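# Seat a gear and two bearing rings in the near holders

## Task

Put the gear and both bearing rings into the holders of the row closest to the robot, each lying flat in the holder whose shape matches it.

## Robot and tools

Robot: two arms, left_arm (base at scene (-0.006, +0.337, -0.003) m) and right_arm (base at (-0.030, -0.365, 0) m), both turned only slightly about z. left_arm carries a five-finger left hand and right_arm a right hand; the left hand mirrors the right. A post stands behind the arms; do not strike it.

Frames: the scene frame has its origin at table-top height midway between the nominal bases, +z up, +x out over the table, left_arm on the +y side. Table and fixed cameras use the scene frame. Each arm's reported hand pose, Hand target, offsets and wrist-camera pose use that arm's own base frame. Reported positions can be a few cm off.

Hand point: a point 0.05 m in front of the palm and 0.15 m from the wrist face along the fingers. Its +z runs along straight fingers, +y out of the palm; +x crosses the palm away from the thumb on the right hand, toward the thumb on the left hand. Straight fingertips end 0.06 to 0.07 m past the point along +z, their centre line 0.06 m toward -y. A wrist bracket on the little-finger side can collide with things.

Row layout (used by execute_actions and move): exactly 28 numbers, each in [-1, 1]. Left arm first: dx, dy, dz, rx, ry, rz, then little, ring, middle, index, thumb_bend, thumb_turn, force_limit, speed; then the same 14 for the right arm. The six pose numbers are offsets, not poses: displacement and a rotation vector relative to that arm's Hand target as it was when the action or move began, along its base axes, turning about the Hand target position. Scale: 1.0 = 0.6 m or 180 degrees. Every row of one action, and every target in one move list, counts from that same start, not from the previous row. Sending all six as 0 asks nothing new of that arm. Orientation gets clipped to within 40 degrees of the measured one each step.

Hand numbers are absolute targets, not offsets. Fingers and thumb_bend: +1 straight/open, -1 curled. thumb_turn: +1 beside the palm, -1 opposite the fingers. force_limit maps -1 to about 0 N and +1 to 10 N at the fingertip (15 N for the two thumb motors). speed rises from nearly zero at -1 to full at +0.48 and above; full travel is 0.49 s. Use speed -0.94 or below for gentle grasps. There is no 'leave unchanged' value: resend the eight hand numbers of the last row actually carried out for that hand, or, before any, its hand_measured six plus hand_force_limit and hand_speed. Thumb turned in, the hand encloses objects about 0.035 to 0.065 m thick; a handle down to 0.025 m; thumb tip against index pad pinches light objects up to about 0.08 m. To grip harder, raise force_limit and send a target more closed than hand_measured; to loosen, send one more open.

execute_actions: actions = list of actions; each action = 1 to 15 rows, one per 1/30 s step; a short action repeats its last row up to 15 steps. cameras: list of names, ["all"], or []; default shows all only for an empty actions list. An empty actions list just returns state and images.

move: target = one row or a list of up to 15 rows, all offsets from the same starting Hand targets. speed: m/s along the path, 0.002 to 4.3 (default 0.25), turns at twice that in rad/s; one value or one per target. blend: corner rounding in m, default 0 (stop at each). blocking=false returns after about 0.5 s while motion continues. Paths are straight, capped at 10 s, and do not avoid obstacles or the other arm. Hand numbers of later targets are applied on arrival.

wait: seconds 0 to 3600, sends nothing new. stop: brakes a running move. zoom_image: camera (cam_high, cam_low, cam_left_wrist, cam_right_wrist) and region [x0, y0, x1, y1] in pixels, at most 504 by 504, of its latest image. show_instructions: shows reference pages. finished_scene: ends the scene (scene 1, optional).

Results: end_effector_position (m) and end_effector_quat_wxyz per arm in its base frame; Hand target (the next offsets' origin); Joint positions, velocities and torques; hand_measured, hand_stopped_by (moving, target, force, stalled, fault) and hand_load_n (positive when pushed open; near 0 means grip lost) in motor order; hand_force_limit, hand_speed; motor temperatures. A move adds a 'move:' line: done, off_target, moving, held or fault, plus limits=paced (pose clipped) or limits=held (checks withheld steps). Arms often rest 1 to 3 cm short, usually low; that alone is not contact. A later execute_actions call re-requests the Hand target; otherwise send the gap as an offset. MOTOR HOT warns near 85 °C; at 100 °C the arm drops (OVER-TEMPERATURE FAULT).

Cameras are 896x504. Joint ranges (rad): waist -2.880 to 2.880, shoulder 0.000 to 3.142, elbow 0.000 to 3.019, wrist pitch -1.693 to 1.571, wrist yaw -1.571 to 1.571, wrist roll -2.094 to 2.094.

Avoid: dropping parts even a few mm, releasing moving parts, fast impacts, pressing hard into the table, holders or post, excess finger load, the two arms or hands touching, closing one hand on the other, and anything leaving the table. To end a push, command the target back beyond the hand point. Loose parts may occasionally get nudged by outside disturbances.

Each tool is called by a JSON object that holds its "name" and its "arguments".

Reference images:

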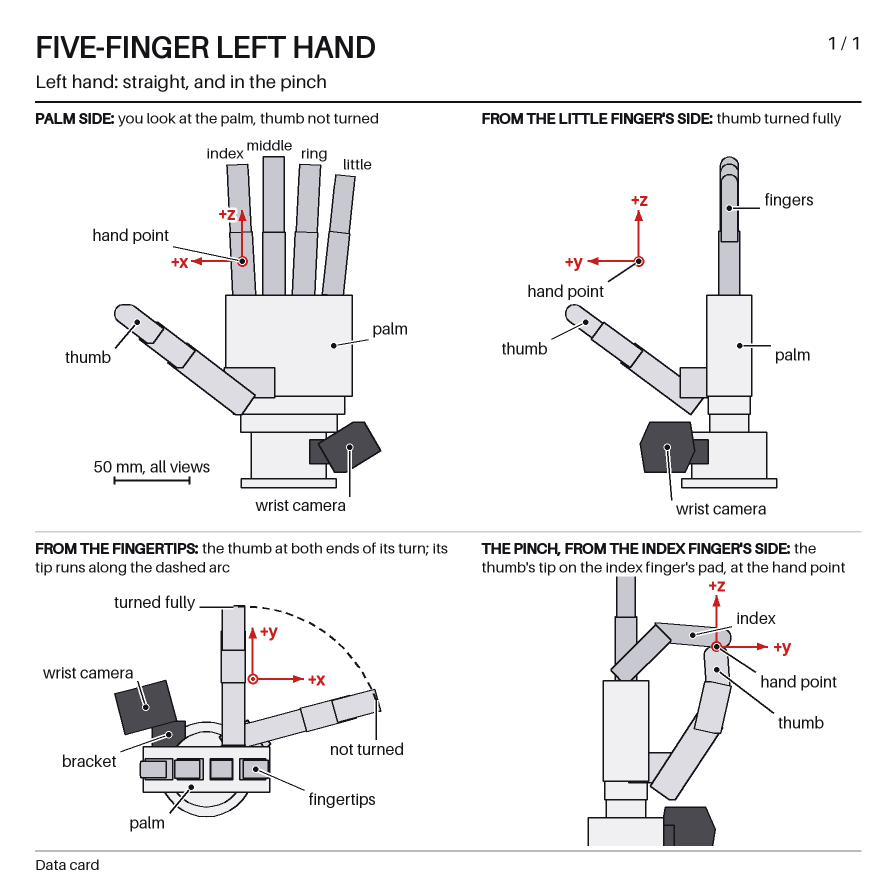

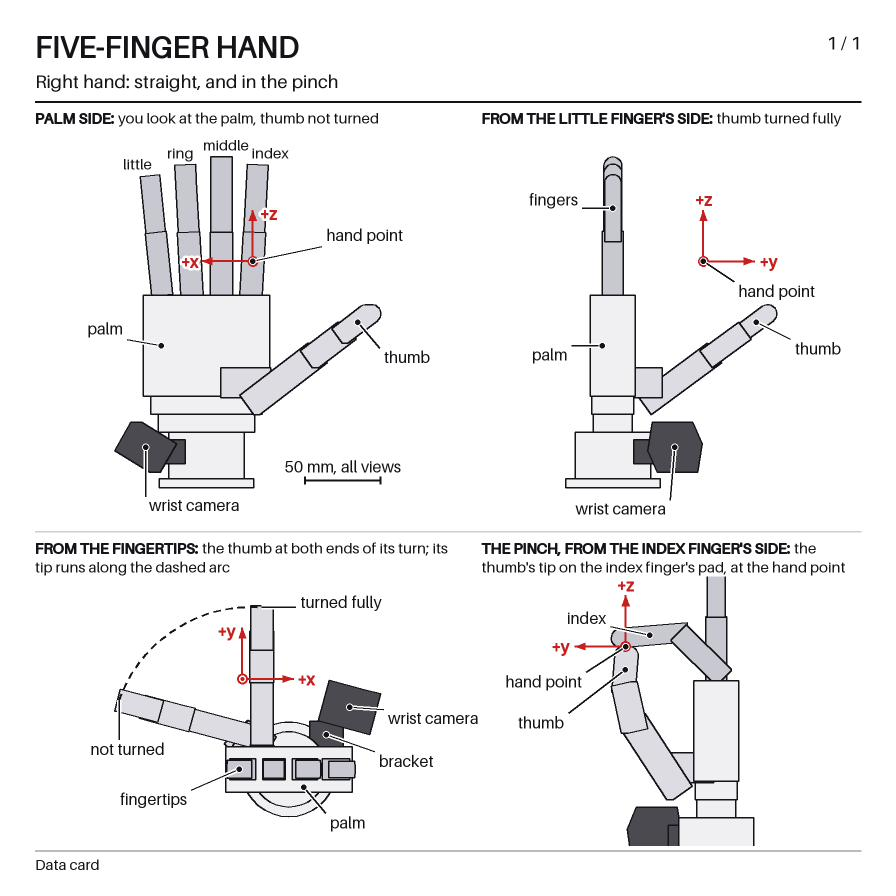

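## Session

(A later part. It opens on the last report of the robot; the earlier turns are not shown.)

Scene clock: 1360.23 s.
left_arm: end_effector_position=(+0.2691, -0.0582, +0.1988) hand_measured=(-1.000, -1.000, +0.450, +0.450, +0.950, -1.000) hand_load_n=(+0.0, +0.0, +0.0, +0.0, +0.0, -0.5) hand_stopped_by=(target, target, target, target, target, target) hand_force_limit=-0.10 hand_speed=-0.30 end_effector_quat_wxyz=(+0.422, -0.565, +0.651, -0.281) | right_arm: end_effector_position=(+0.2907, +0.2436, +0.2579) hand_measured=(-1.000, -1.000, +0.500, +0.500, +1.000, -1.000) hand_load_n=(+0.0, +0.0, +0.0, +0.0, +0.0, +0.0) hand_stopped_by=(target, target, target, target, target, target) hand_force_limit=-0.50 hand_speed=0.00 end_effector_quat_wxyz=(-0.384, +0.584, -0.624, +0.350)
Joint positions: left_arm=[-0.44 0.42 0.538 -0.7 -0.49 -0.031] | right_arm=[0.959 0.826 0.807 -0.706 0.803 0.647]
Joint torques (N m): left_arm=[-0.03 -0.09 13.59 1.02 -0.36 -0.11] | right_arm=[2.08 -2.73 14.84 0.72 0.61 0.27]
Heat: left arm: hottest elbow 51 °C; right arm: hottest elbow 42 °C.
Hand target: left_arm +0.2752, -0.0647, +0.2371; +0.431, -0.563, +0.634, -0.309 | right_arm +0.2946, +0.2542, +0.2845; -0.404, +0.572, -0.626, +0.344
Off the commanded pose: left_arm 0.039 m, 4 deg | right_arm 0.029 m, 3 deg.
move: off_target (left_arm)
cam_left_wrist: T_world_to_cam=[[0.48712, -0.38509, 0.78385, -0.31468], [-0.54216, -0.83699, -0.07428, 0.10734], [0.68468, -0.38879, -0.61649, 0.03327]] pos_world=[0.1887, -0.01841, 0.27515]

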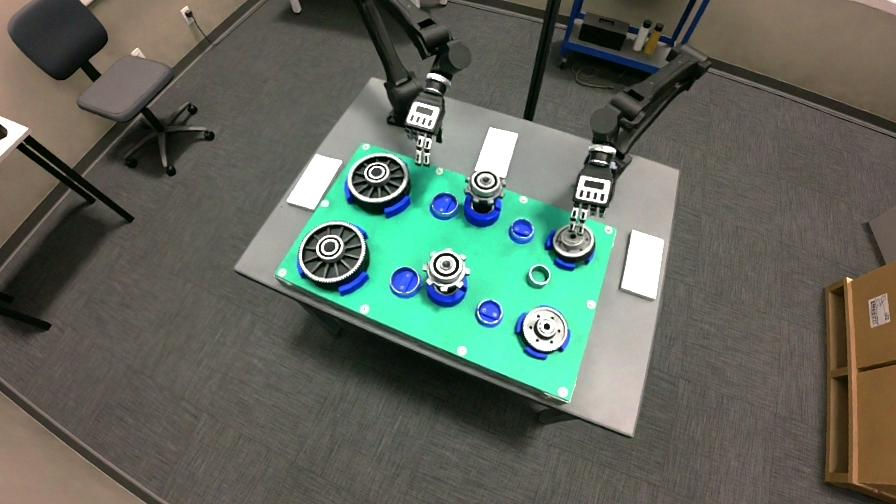

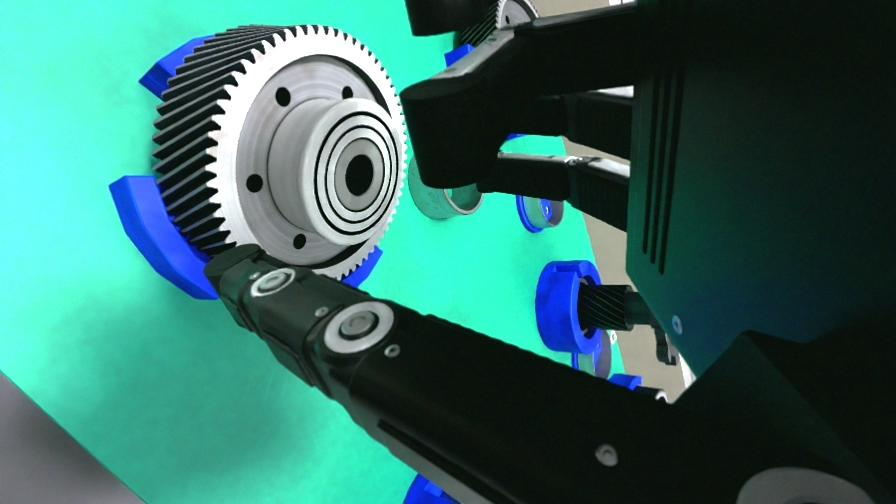

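{"name": "move", "arguments": {"target": [[0.028,0.0123,0.0,0.0242,0.1023,-0.3264,-1,-1,0.45,0.45,0.95,-1,-0.1,-0.3,0,0,0,0,0,0,-1,-1,0.5,0.5,1.0,-1,-0.5,0]], "speed": 0.15, "cameras": ["cam_high","cam_low","cam_left_wrist"]}}

Scene clock: 1370.13 s.
left_arm: end_effector_position=(+0.2754, -0.0625, +0.2093) hand_measured=(-1.000, -1.000, +0.450, +0.450, +0.950, -1.000) hand_load_n=(+0.0, +0.0, +0.0, +0.0, +0.0, +0.0) hand_stopped_by=(target, target, target, target, target, target) hand_force_limit=-0.10 hand_speed=-0.30 end_effector_quat_wxyz=(+0.114, -0.217, +0.899, -0.363) | right_arm: end_effector_position=(+0.2907, +0.2436, +0.2579) hand_measured=(-1.000, -1.000, +0.500, +0.500, +1.000, -1.000) hand_load_n=(+0.0, +0.0, +0.0, +0.0, +0.0, +0.5) hand_stopped_by=(target, target, target, target, target, target) hand_force_limit=-0.50 hand_speed=0.00 end_effector_quat_wxyz=(-0.384, +0.584, -0.624, +0.350)
Joint positions: left_arm=[0.123 0.909 0.879 -1.157 0.699 1.078] | right_arm=[0.959 0.826 0.807 -0.706 0.803 0.647]
Joint torques (N m): left_arm=[0.38 -4.01 12.83 0.55 0.67 0.07] | right_arm=[2.37 -2.78 14.79 0.7 0.64 0.25]
Heat: left arm: hottest elbow 52 °C; right arm: hottest elbow 42 °C.
Hand target: left_arm +0.2920, -0.0573, +0.2370; +0.142, -0.206, +0.896, -0.366 | right_arm +0.2946, +0.2542, +0.2845; -0.404, +0.572, -0.626, +0.344
Off the commanded pose: left_arm 0.033 m, 3 deg | right_arm 0.029 m, 3 deg.
move: off_target (left_arm)
cam_left_wrist: T_world_to_cam=[[0.13511, -0.71901, 0.68174, -0.23016], [-0.97491, 0.02639, 0.22105, 0.21921], [-0.17693, -0.6945, -0.6974, 0.26891]] pos_world=[0.29238, 0.01548, 0.29599]

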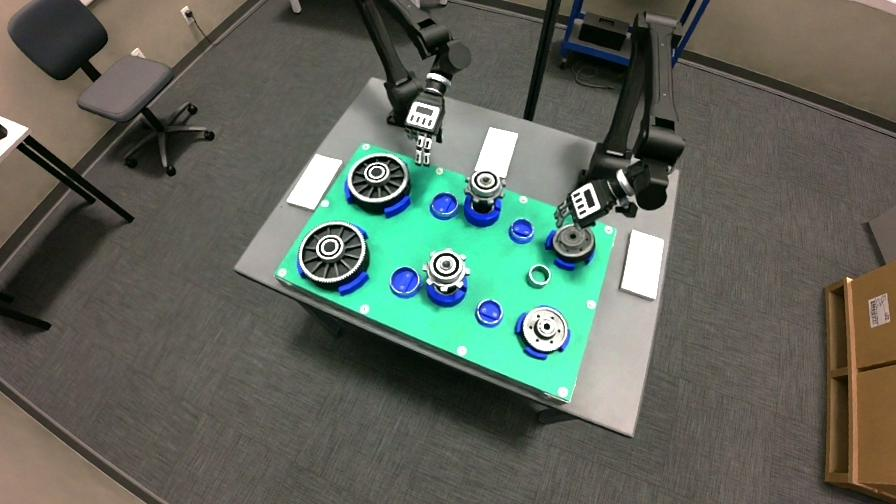

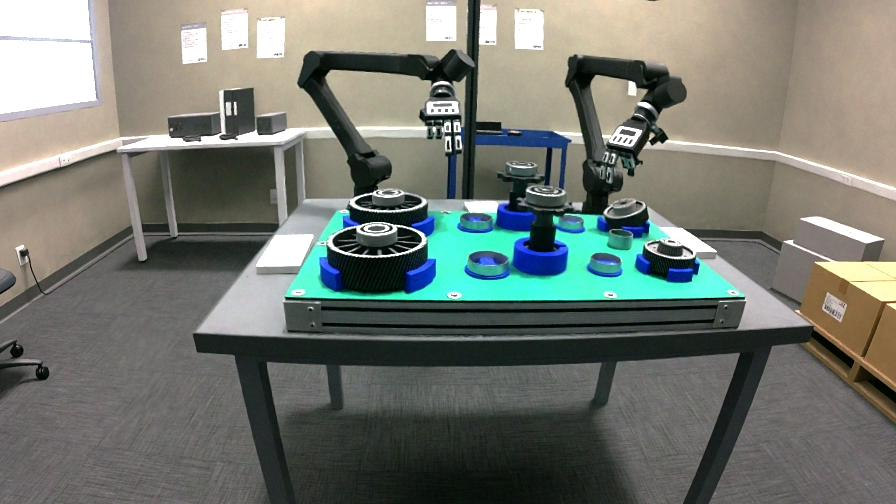

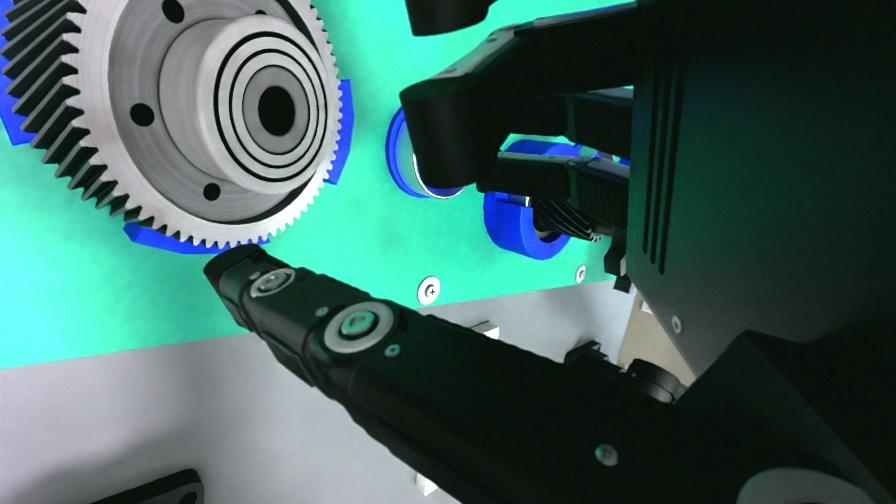

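{"name": "move", "arguments": {"target": [[0.018,0.006,-0.055,0,0,0,-1,-1,0.45,0.45,0.95,-1,-0.1,-0.3,0,0,0,0,0,0,-1,-1,0.5,0.5,1.0,-1,-0.5,0]], "speed": 0.06, "cameras": ["cam_high","cam_left_wrist"]}}

{"name": "zoom_image", "arguments": {"camera": "cam_high", "region": [540, 195, 620, 275]}}

Scene clock: 1377.03 s.
left_arm: end_effector_position=(+0.2960, -0.0577, +0.2028) hand_measured=(-1.000, -1.000, +0.450, +0.450, +0.950, -1.000) hand_load_n=(+0.0, +0.0, +0.0, +0.0, +0.0, +0.0) hand_stopped_by=(target, target, target, target, target, target) hand_force_limit=-0.10 hand_speed=-0.30 end_effector_quat_wxyz=(+0.131, -0.210, +0.897, -0.365) | right_arm: end_effector_position=(+0.2907, +0.2436, +0.2579) hand_measured=(-1.000, -1.000, +0.500, +0.500, +1.000, -1.000) hand_load_n=(+0.0, +0.0, +0.0, +0.0, +0.0, +0.0) hand_stopped_by=(target, target, target, target, target, target) hand_force_limit=-0.50 hand_speed=0.00 end_effector_quat_wxyz=(-0.384, +0.584, -0.624, +0.350)
Joint positions: left_arm=[0.133 0.947 0.879 -1.089 0.703 1.09] | right_arm=[0.959 0.826 0.807 -0.706 0.803 0.647]
Joint torques (N m): left_arm=[1.85 -3.96 8.44 1.5 0.57 0.04] | right_arm=[2.02 -3.14 14.8 0.79 0.6 0.23]
Heat: left arm: hottest elbow 53 °C; right arm: hottest elbow 42 °C.
Hand target: left_arm +0.3028, -0.0538, +0.2041; +0.142, -0.206, +0.896, -0.366 | right_arm +0.2946, +0.2542, +0.2845; -0.404, +0.572, -0.626, +0.344
Off the commanded pose: left_arm 0.008 m, 1 deg | right_arm 0.029 m, 3 deg.
move: done
cam_left_wrist: T_world_to_cam=[[0.10967, -0.72173, 0.68343, -0.21804], [-0.98231, 0.02632, 0.18542, 0.24993], [-0.15181, -0.69168, -0.70607, 0.26589]] pos_world=[0.30979, 0.01997, 0.29041]

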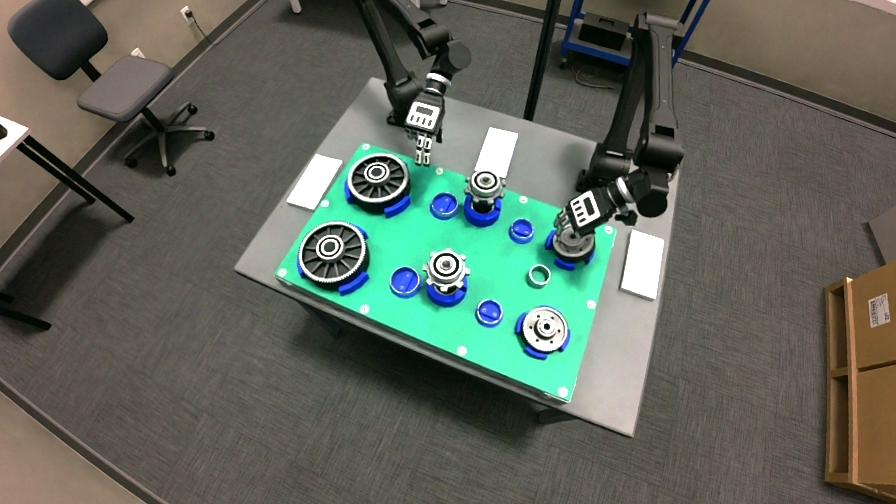

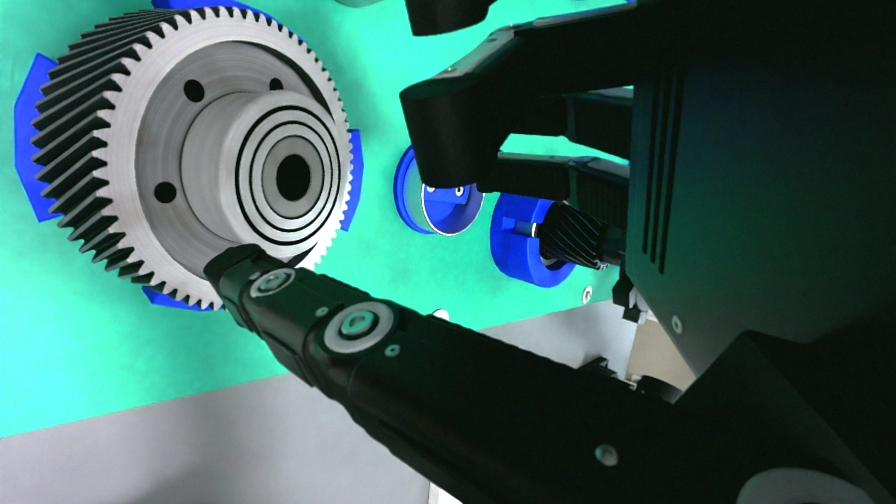

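Scaled by 6.300.

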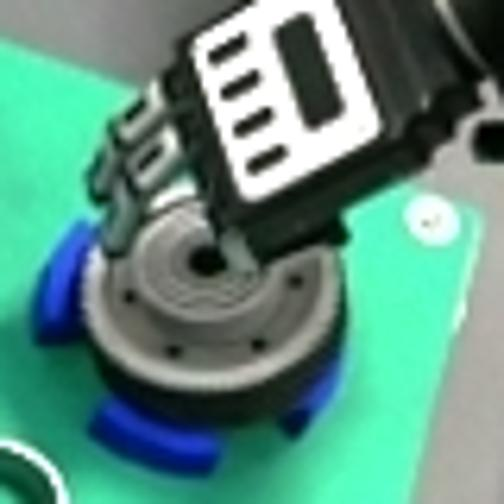

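{"name": "move", "arguments": {"target": [[0.001,0.008,-0.06,0,0,0,-1,-1,0.45,0.45,0.95,-1,-0.1,-0.3,0,0,0,0,0,0,-1,-1,0.5,0.5,1.0,-1,-0.5,0]], "speed": 0.05, "cameras": ["cam_high","cam_left_wrist"]}}

{"name": "zoom_image", "arguments": {"camera": "cam_high", "region": [540, 195, 620, 275]}}

Scene clock: 1388.87 s.
left_arm: end_effector_position=(+0.3000, -0.0524, +0.1715) hand_measured=(-1.000, -1.000, +0.450, +0.450, +0.950, -1.000) hand_load_n=(+0.0, +0.0, +0.0, +0.0, +0.0, +0.0) hand_stopped_by=(target, target, target, target, target, target) hand_force_limit=-0.10 hand_speed=-0.30 end_effector_quat_wxyz=(+0.136, -0.208, +0.897, -0.366) | right_arm: end_effector_position=(+0.2907, +0.2436, +0.2579) hand_measured=(-1.000, -1.000, +0.500, +0.500, +1.000, -1.000) hand_load_n=(+0.0, -0.5, -0.5, +0.0, +0.0, -0.5) hand_stopped_by=(target, target, target, target, target, target) hand_force_limit=-0.50 hand_speed=0.00 end_effector_quat_wxyz=(-0.384, +0.584, -0.624, +0.350)
Joint positions: left_arm=[0.15 0.967 0.807 -1.001 0.71 1.11] | right_arm=[0.959 0.826 0.807 -0.706 0.803 0.647]
Joint torques (N m): left_arm=[1.61 -4.13 7.62 1.26 0.66 0.08] | right_arm=[1.9 -2.55 14.95 0.73 0.66 0.28]
Heat: left arm: hottest elbow 51 °C; right arm: hottest elbow 43 °C.
Hand target: left_arm +0.3035, -0.0489, +0.1681; +0.143, -0.206, +0.896, -0.366 | right_arm +0.2946, +0.2542, +0.2845; -0.404, +0.572, -0.626, +0.344
Off the commanded pose: left_arm 0.006 m, 1 deg | right_arm 0.029 m, 3 deg.
move: done
cam_left_wrist: T_world_to_cam=[[0.10213, -0.72279, 0.68348, -0.19108], [-0.9843, 0.026, 0.17458, 0.26203], [-0.14395, -0.69058, -0.70879, 0.24615]] pos_world=[0.31286, 0.02507, 0.25932]

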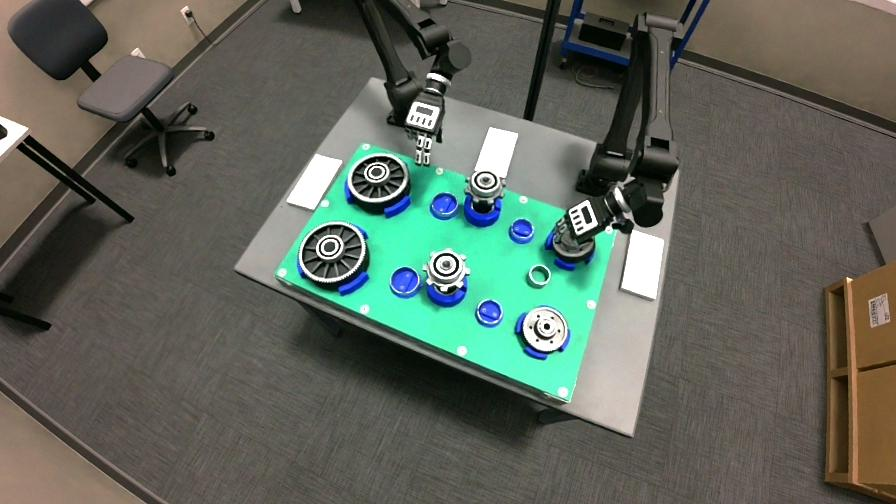

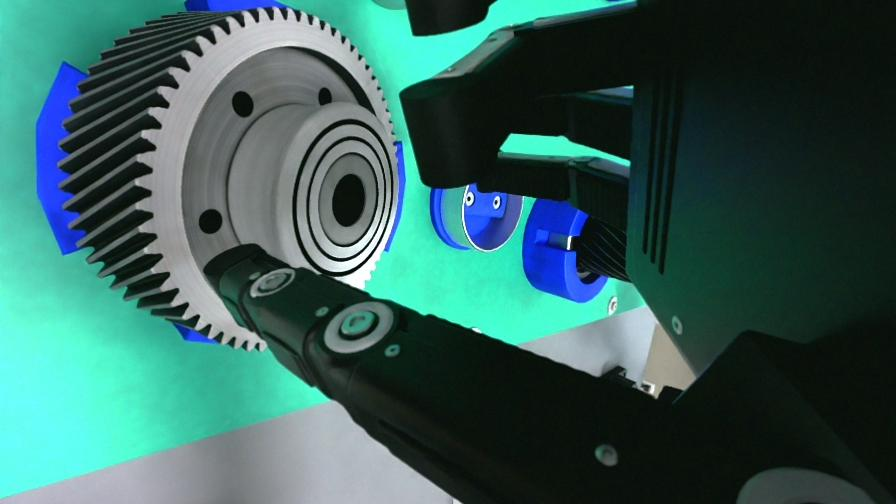

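Scaled by 6.300.

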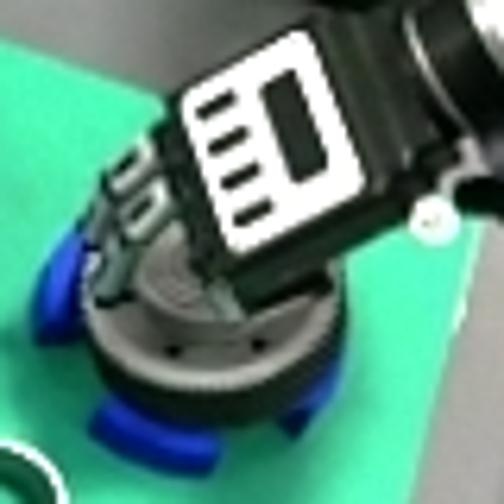

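{"name": "move", "arguments": {"target": [[-0.0035,0.0033,-0.022,0,0,0,-1,-1,0.45,0.45,0.92,-1,-0.1,-0.3,0,0,0,0,0,0,-1,-1,0.5,0.5,1.0,-1,-0.5,0],[-0.0035,0.0033,-0.039,0,0,0,-1,-1,0.45,0.45,0.92,-1,-0.1,-0.3,0,0,0,0,0,0,-1,-1,0.5,0.5,1.0,-1,-0.5,0]], "speed": 0.04, "cameras": ["cam_high","cam_left_wrist"]}}

{"name": "zoom_image", "arguments": {"camera": "cam_high", "region": [540, 195, 620, 275]}}

Scene clock: 1394.93 s.
left_arm: end_effector_position=(+0.2988, -0.0509, +0.1501) hand_measured=(-1.000, -1.000, +0.450, +0.450, +0.920, -1.000) hand_load_n=(+0.0, +0.0, +0.0, +0.0, -0.5, +0.5) hand_stopped_by=(target, target, target, target, target, target) hand_force_limit=-0.10 hand_speed=-0.30 end_effector_quat_wxyz=(+0.138, -0.207, +0.896, -0.368) | right_arm: end_effector_position=(+0.2907, +0.2436, +0.2579) hand_measured=(-1.000, -1.000, +0.500, +0.500, +1.000, -1.000) hand_load_n=(+0.0, +0.0, +0.0, -0.5, +0.0, +0.5) hand_stopped_by=(target, target, target, target, target, target) hand_force_limit=-0.50 hand_speed=0.00 end_effector_quat_wxyz=(-0.384, +0.584, -0.624, +0.350)
Joint positions: left_arm=[0.158 0.976 0.754 -0.941 0.717 1.121] | right_arm=[0.959 0.826 0.807 -0.706 0.803 0.647]
Joint torques (N m): left_arm=[2.02 -4.19 7.41 1.46 0.51 0.07] | right_arm=[1.85 -2.73 14.8 0.5 0.62 0.29]
Heat: left arm: hottest elbow 49 °C; right arm: hottest elbow 43 °C.
Hand target: left_arm +0.3013, -0.0469, +0.1446; +0.142, -0.206, +0.896, -0.366 | right_arm +0.2946, +0.2542, +0.2845; -0.404, +0.572, -0.626, +0.344
Off the commanded pose: left_arm 0.007 m, 1 deg | right_arm 0.029 m, 3 deg.
move: done
cam_left_wrist: T_world_to_cam=[[0.09776, -0.72105, 0.68595, -0.17413], [-0.98508, 0.02797, 0.16979, 0.26559], [-0.14162, -0.69232, -0.70756, 0.2309]] pos_world=[0.31134, 0.02687, 0.23773]

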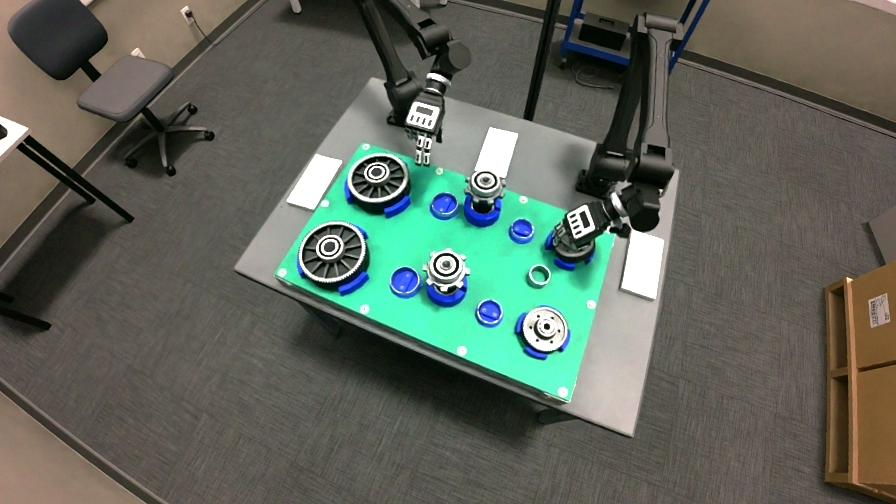

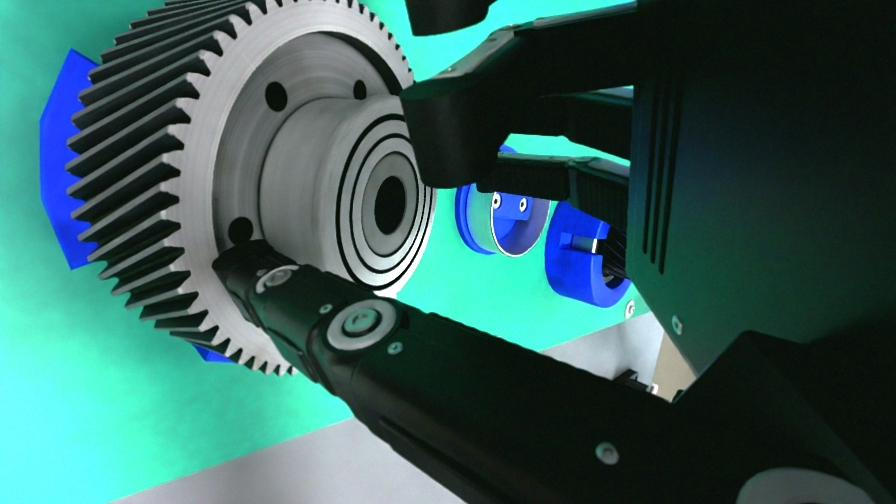

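Scaled by 6.300.

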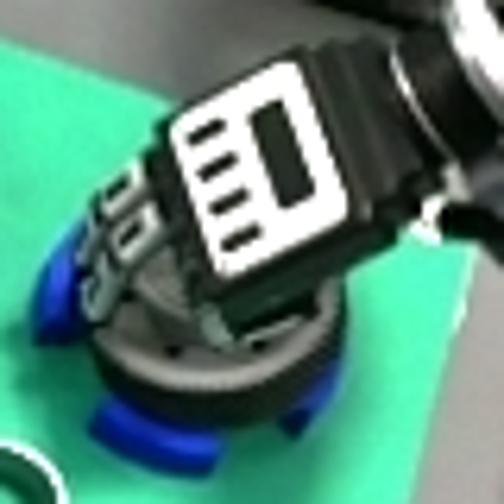

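{"name": "move", "arguments": {"target": [[-0.001,0.003,-0.007,0,0,0,-1,-1,0.45,0.45,0.92,-1,-0.1,-0.5,0,0,0,0,0,0,-1,-1,0.5,0.5,1.0,-1,-0.5,0],[-0.001,0.003,-0.007,0,0,0,-1,-1,0.1,0.1,0.6,-1,-0.5,-0.94,0,0,0,0,0,0,-1,-1,0.5,0.5,1.0,-1,-0.5,0]], "speed": 0.04, "cameras": ["cam_high","cam_left_wrist"]}}

{"name": "zoom_image", "arguments": {"camera": "cam_high", "region": [540, 195, 620, 275]}}

Scene clock: 1399.70 s.
left_arm: end_effector_position=(+0.2993, -0.0502, +0.1457) hand_measured=(-1.000, -1.000, +0.208, +0.198, +0.734, -1.000) hand_load_n=(+0.0, +0.0, +1.5, +3.0, +4.0, +0.0) hand_stopped_by=(target, target, force, force, force, target) hand_force_limit=-0.50 hand_speed=-0.94 end_effector_quat_wxyz=(+0.138, -0.205, +0.895, -0.371) | right_arm: end_effector_position=(+0.2907, +0.2436, +0.2579) hand_measured=(-1.000, -1.000, +0.500, +0.500, +1.000, -1.000) hand_load_n=(+0.0, +0.0, +0.0, +0.0, +0.0, +0.0) hand_stopped_by=(target, target, target, target, target, target) hand_force_limit=-0.50 hand_speed=0.00 end_effector_quat_wxyz=(-0.384, +0.584, -0.624, +0.350)
Joint positions: left_arm=[0.165 0.982 0.745 -0.929 0.727 1.129] | right_arm=[0.959 0.826 0.807 -0.706 0.803 0.647]
Joint torques (N m): left_arm=[0.97 -4.89 7.27 1.25 0.27 0.02] | right_arm=[1.79 -3.02 14.83 0.64 0.65 0.29]
Heat: left arm: hottest elbow 49 °C; right arm: hottest elbow 43 °C.
Hand target: left_arm +0.3007, -0.0451, +0.1406; +0.142, -0.206, +0.896, -0.366 | right_arm +0.2946, +0.2542, +0.2845; -0.404, +0.572, -0.626, +0.344
Off the commanded pose: left_arm 0.007 m, 1 deg | right_arm 0.029 m, 3 deg.
move: done; target 2's new numbers were sent with left_arm's hand 0.011 m and 1 deg from that target
cam_left_wrist: T_world_to_cam=[[0.09398, -0.71741, 0.69028, -0.17009], [-0.98547, 0.0315, 0.1669, 0.26753], [-0.14148, -0.69594, -0.70403, 0.22766]] pos_world=[0.31183, 0.02798, 0.23304]

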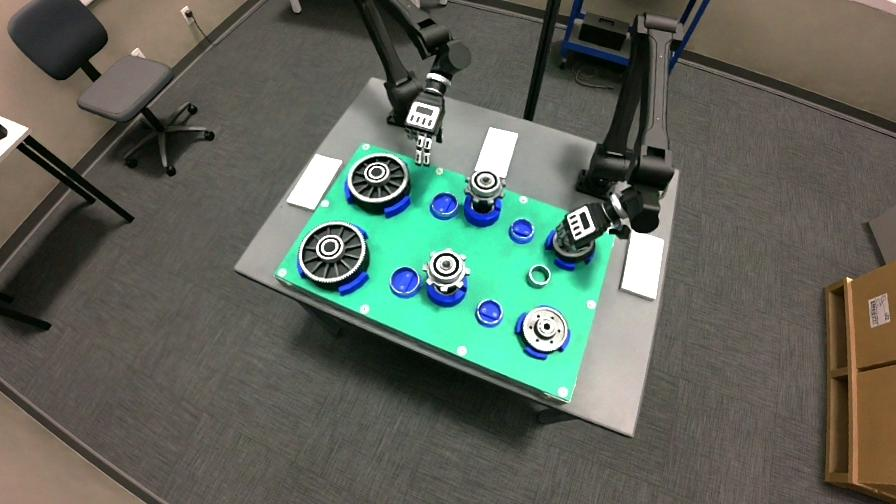

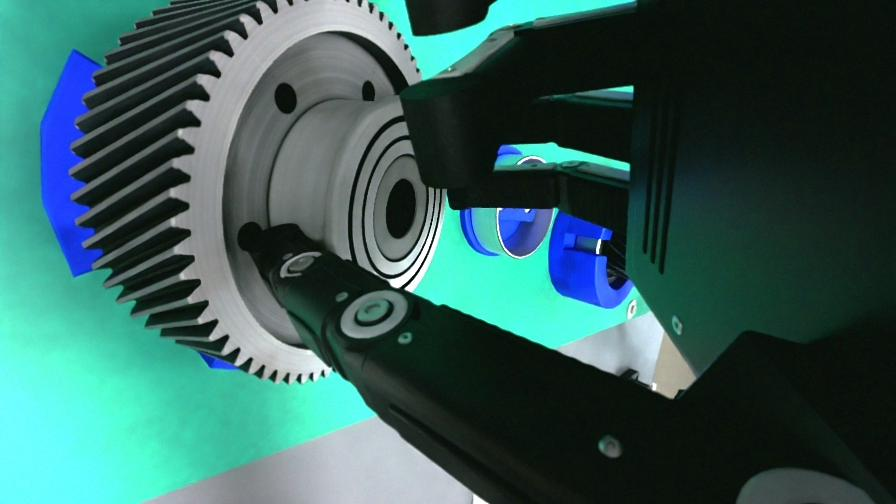

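Scaled by 6.300.

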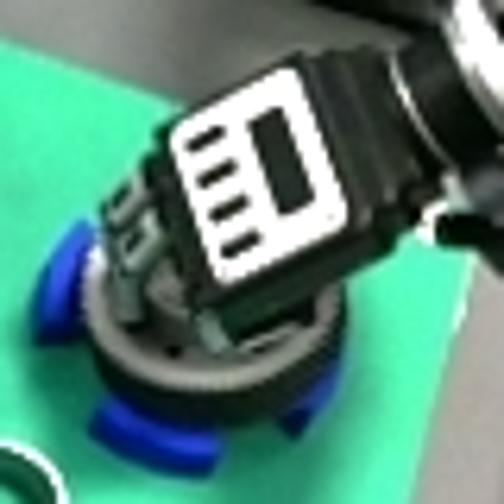

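{"name": "move", "arguments": {"target": [[0,0,0.003,0,0,0,-1,-1,-0.1,-0.1,0.5,-1,0.1,-0.94,0,0,0,0,0,0,-1,-1,0.5,0.5,1.0,-1,-0.5,0],[0,0,0.006,0,0,0,-1,-1,-0.4,-0.4,0.2,-1,0.9,-0.9,0,0,0,0,0,0,-1,-1,0.5,0.5,1.0,-1,-0.5,0]], "speed": 0.04, "cameras": ["cam_left_wrist"]}}

Scene clock: 1402.33 s.
left_arm: end_effector_position=(+0.2995, -0.0503, +0.1456) hand_measured=(-1.000, -1.000, +0.180, +0.164, +0.722, -1.000) hand_load_n=(+0.0, +0.0, +10.0, +11.0, +14.0, +0.0) hand_stopped_by=(target, target, force, force, force, target) hand_force_limit=0.90 hand_speed=-0.90 end_effector_quat_wxyz=(+0.138, -0.205, +0.895, -0.371) | right_arm: end_effector_position=(+0.2907, +0.2436, +0.2579) hand_measured=(-1.000, -1.000, +0.500, +0.500, +1.000, -1.000) hand_load_n=(+0.0, +0.0, +0.0, +0.0, +0.0, +0.0) hand_stopped_by=(target, target, target, target, target, target) hand_force_limit=-0.50 hand_speed=0.00 end_effector_quat_wxyz=(-0.384, +0.584, -0.624, +0.350)
Joint positions: left_arm=[0.165 0.982 0.745 -0.928 0.727 1.13] | right_arm=[0.959 0.826 0.807 -0.706 0.803 0.647]
Joint torques (N m): left_arm=[1.2 -4.6 7.73 0.69 0.19 0.05] | right_arm=[1.32 -2.43 14.8 0.75 0.63 0.27]
Heat: left arm: hottest elbow 48 °C; right arm: hottest elbow 43 °C.
Hand target: left_arm +0.3007, -0.0451, +0.1442; +0.142, -0.206, +0.896, -0.366 | right_arm +0.2946, +0.2542, +0.2845; -0.404, +0.572, -0.626, +0.344
Off the commanded pose: left_arm 0.005 m, 1 deg | right_arm 0.029 m, 3 deg.
move: done
cam_left_wrist: T_world_to_cam=[[0.09295, -0.71724, 0.6906, -0.16974], [-0.98554, 0.03242, 0.16632, 0.26798], [-0.14168, -0.69607, -0.70385, 0.22759]] pos_world=[0.31213, 0.02798, 0.23284]

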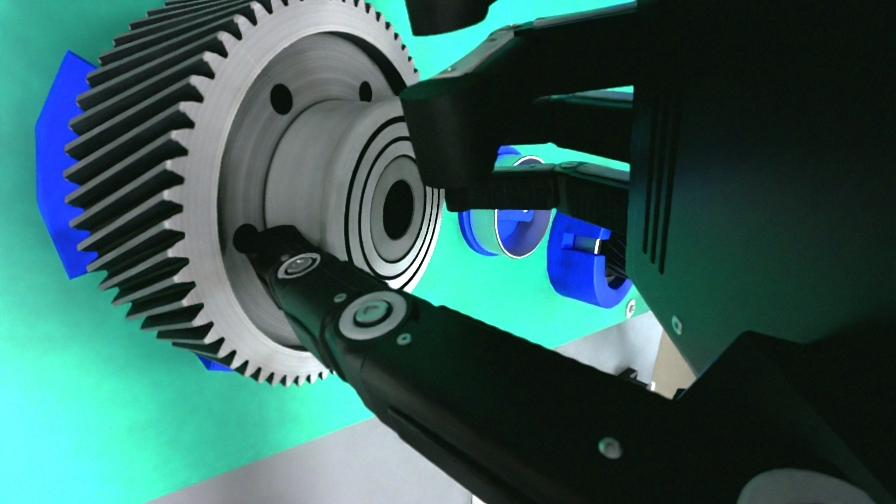

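{"name": "move", "arguments": {"target": [[0,-0.02,0.025,0,-0.006,0,-1,-1,-0.4,-0.4,0.2,-1,0.9,-0.9,0,0,0,0,0,0,-1,-1,0.5,0.5,1.0,-1,-0.5,0]], "speed": 0.03, "cameras": ["cam_left_wrist","cam_low","cam_high"]}}

{"name": "zoom_image", "arguments": {"camera": "cam_low", "region": [590, 190, 660, 245]}}

{"name": "zoom_image", "arguments": {"camera": "cam_high", "region": [540, 205, 610, 275]}}

Scene clock: 1405.03 s.
left_arm: end_effector_position=(+0.2987, -0.0530, +0.1484) hand_measured=(-1.000, -1.000, +0.180, +0.164, +0.722, -1.000) hand_load_n=(+0.0, +0.0, +13.0, +3.0, +12.0, +0.0) hand_stopped_by=(target, target, force, force, force, target) hand_force_limit=0.90 hand_speed=-0.90 end_effector_quat_wxyz=(+0.144, -0.200, +0.898, -0.364) | right_arm: end_effector_position=(+0.2907, +0.2436, +0.2579) hand_measured=(-1.000, -1.000, +0.500, +0.500, +1.000, -1.000) hand_load_n=(+0.0, +0.0, +0.0, +0.0, +0.0, +0.0) hand_stopped_by=(target, target, target, target, target, target) hand_force_limit=-0.50 hand_speed=0.00 end_effector_quat_wxyz=(-0.384, +0.584, -0.624, +0.350)
Joint positions: left_arm=[0.144 0.966 0.745 -0.925 0.705 1.119] | right_arm=[0.959 0.826 0.807 -0.706 0.803 0.647]
Joint torques (N m): left_arm=[0.32 -6.07 8.76 0.8 0.59 -0.28] | right_arm=[2.26 -3.31 14.87 0.68 0.61 0.25]
Heat: left arm: hottest elbow 48 °C; right arm: hottest elbow 43 °C.
Hand target: left_arm +0.3007, -0.0572, +0.1592; +0.151, -0.202, +0.895, -0.368 | right_arm +0.2946, +0.2542, +0.2845; -0.404, +0.572, -0.626, +0.344
Off the commanded pose: left_arm 0.012 m, 1 deg | right_arm 0.029 m, 3 deg.
move: off_target (left_arm)
cam_left_wrist: T_world_to_cam=[[0.08317, -0.73058, 0.67774, -0.16942], [-0.98699, 0.03353, 0.15726, 0.26856], [-0.13761, -0.682, -0.71829, 0.22919]] pos_world=[0.3107, 0.02353, 0.23722]
Images, in order (width x height): cam_high 896x504, cam_low 896x504, cam_left_wrist 896x504.

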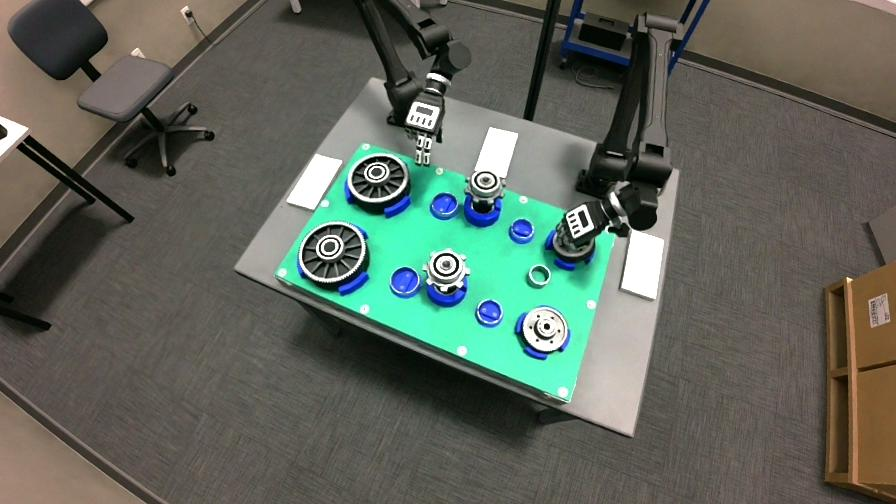

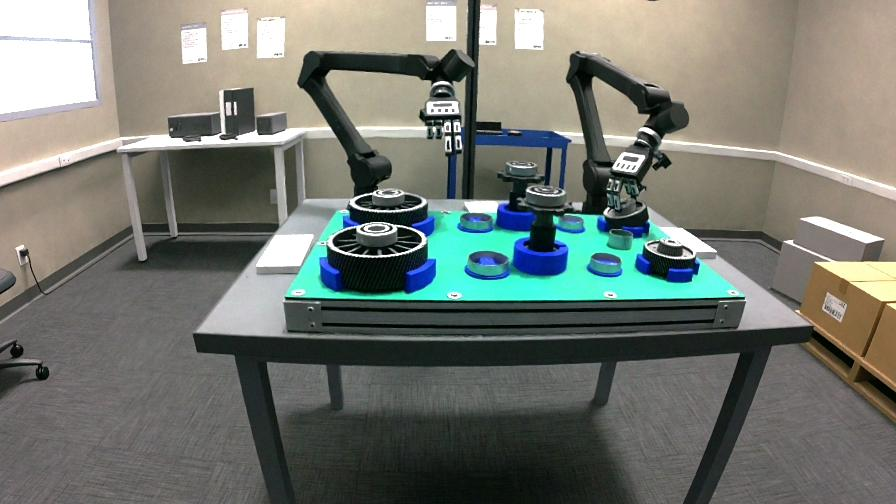

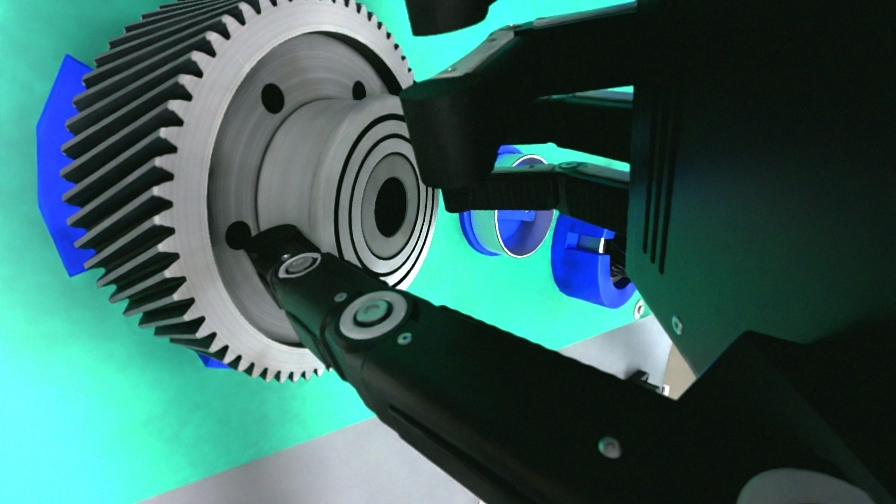

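Scaled by 7.200.

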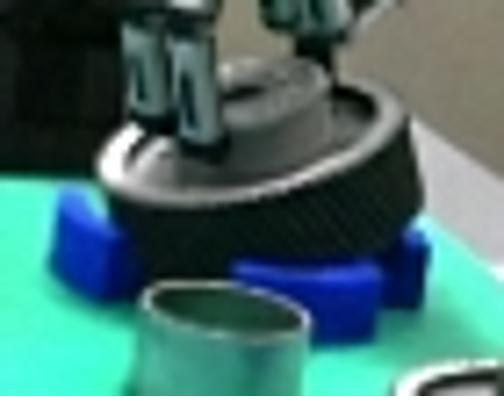

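Scaled by 7.200.

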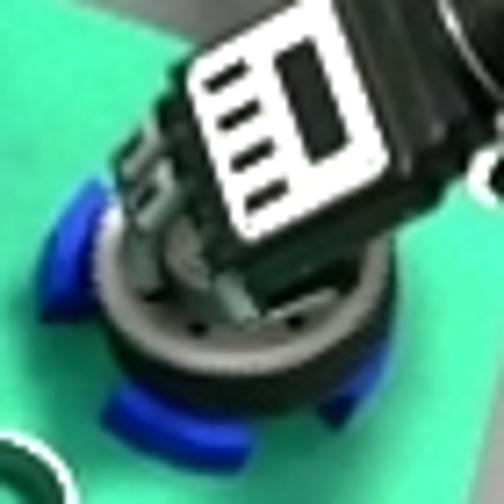

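{"name": "move", "arguments": {"target": [[0.01,-0.015,0.015,0,-0.004,0,-1,-1,-0.4,-0.4,0.2,-1,0.9,-0.9,0,0,0,0,0,0,-1,-1,0.5,0.5,1.0,-1,-0.5,0]], "speed": 0.03, "cameras": ["cam_left_wrist","cam_low","cam_high"]}}

{"name": "zoom_image", "arguments": {"camera": "cam_low", "region": [590, 190, 660, 245]}}

{"name": "zoom_image", "arguments": {"camera": "cam_high", "region": [540, 205, 610, 275]}}

Scene clock: 1408.17 s.
left_arm: end_effector_position=(+0.2987, -0.0554, +0.1487) hand_measured=(-1.000, -1.000, +0.180, +0.162, +0.722, -1.000) hand_load_n=(+0.0, +0.0, +11.0, +1.5, +14.5, +0.0) hand_stopped_by=(target, target, force, force, force, target) hand_force_limit=0.90 hand_speed=-0.90 end_effector_quat_wxyz=(+0.144, -0.205, +0.900, -0.356) | right_arm: end_effector_position=(+0.2907, +0.2436, +0.2579) hand_measured=(-1.000, -1.000, +0.500, +0.500, +1.000, -1.000) hand_load_n=(+0.0, +0.0, +0.0, +0.0, +0.0, +0.0) hand_stopped_by=(target, target, target, target, target, target) hand_force_limit=-0.50 hand_speed=0.00 end_effector_quat_wxyz=(-0.384, +0.584, -0.624, +0.350)
Joint positions: left_arm=[0.125 0.96 0.745 -0.917 0.679 1.089] | right_arm=[0.959 0.826 0.807 -0.706 0.803 0.647]
Joint torques (N m): left_arm=[-0.91 -6.36 10.28 1.09 1.11 -0.41] | right_arm=[2.26 -2.96 14.89 0.66 0.66 0.27]
Heat: left arm: hottest elbow 48 °C; right arm: hottest elbow 43 °C.
Hand target: left_arm +0.3067, -0.0661, +0.1682; +0.156, -0.200, +0.894, -0.369 | right_arm +0.2946, +0.2542, +0.2845; -0.404, +0.572, -0.626, +0.344
Off the commanded pose: left_arm 0.024 m, 2 deg | right_arm 0.029 m, 3 deg.
move: off_target (left_arm)
cam_left_wrist: T_world_to_cam=[[0.09616, -0.73829, 0.66759, -0.17415], [-0.98627, 0.01981, 0.16397, 0.26668], [-0.13429, -0.67419, -0.72625, 0.22837]] pos_world=[0.31044, 0.02011, 0.23839]
Images, in order (width x height): cam_high 896x504, cam_low 896x504, cam_left_wrist 896x504.

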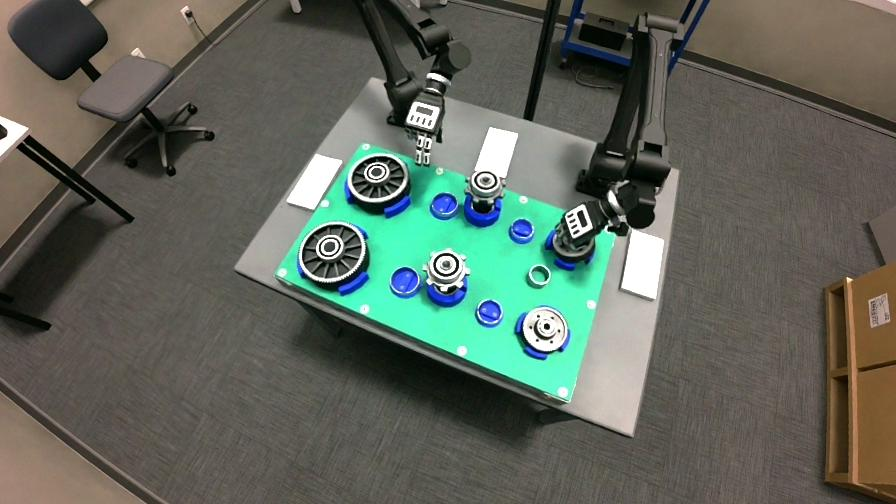

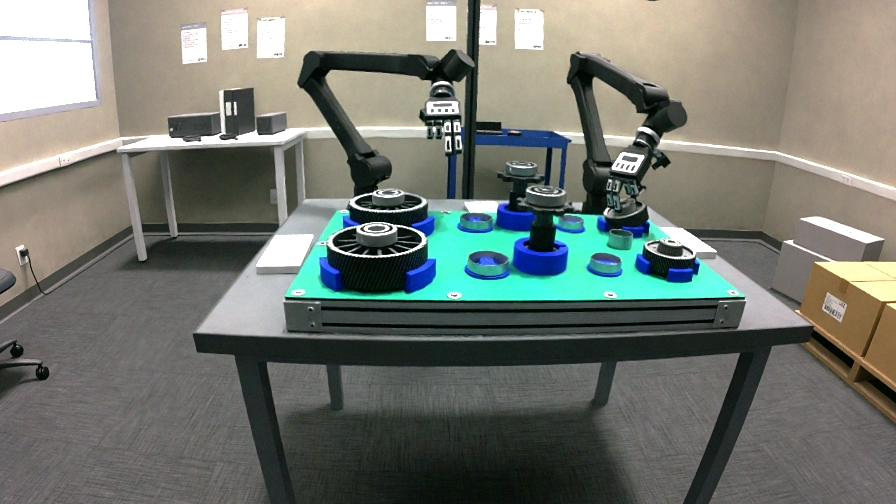

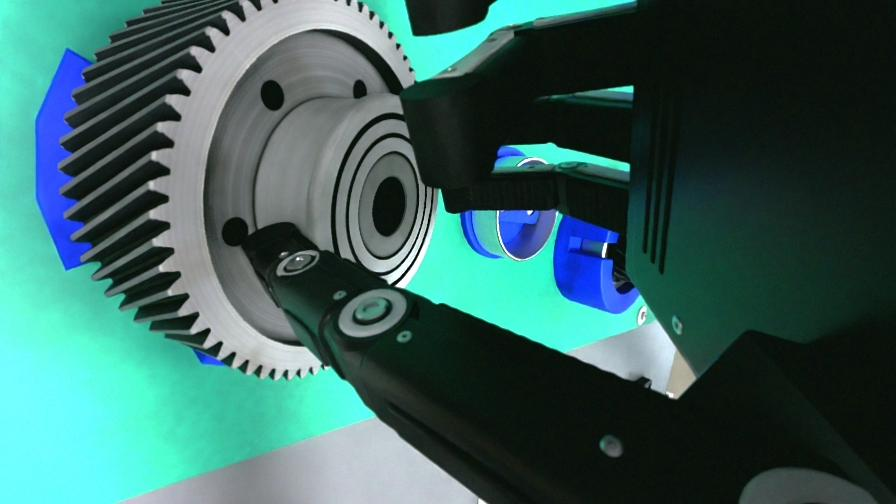

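Scaled by 7.200.

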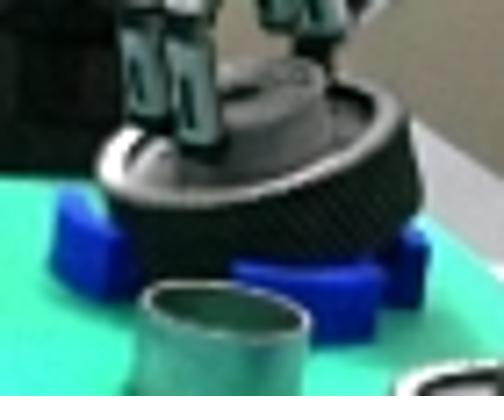

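Scaled by 7.200.

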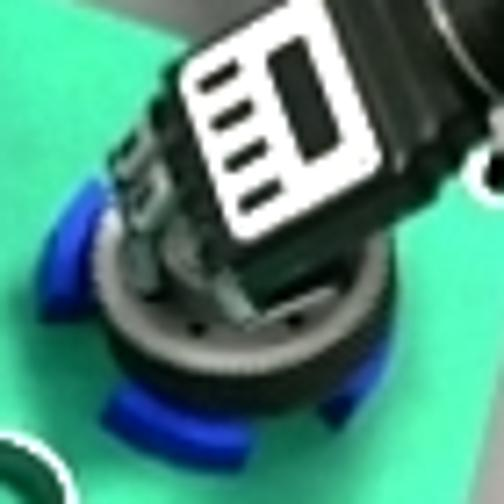

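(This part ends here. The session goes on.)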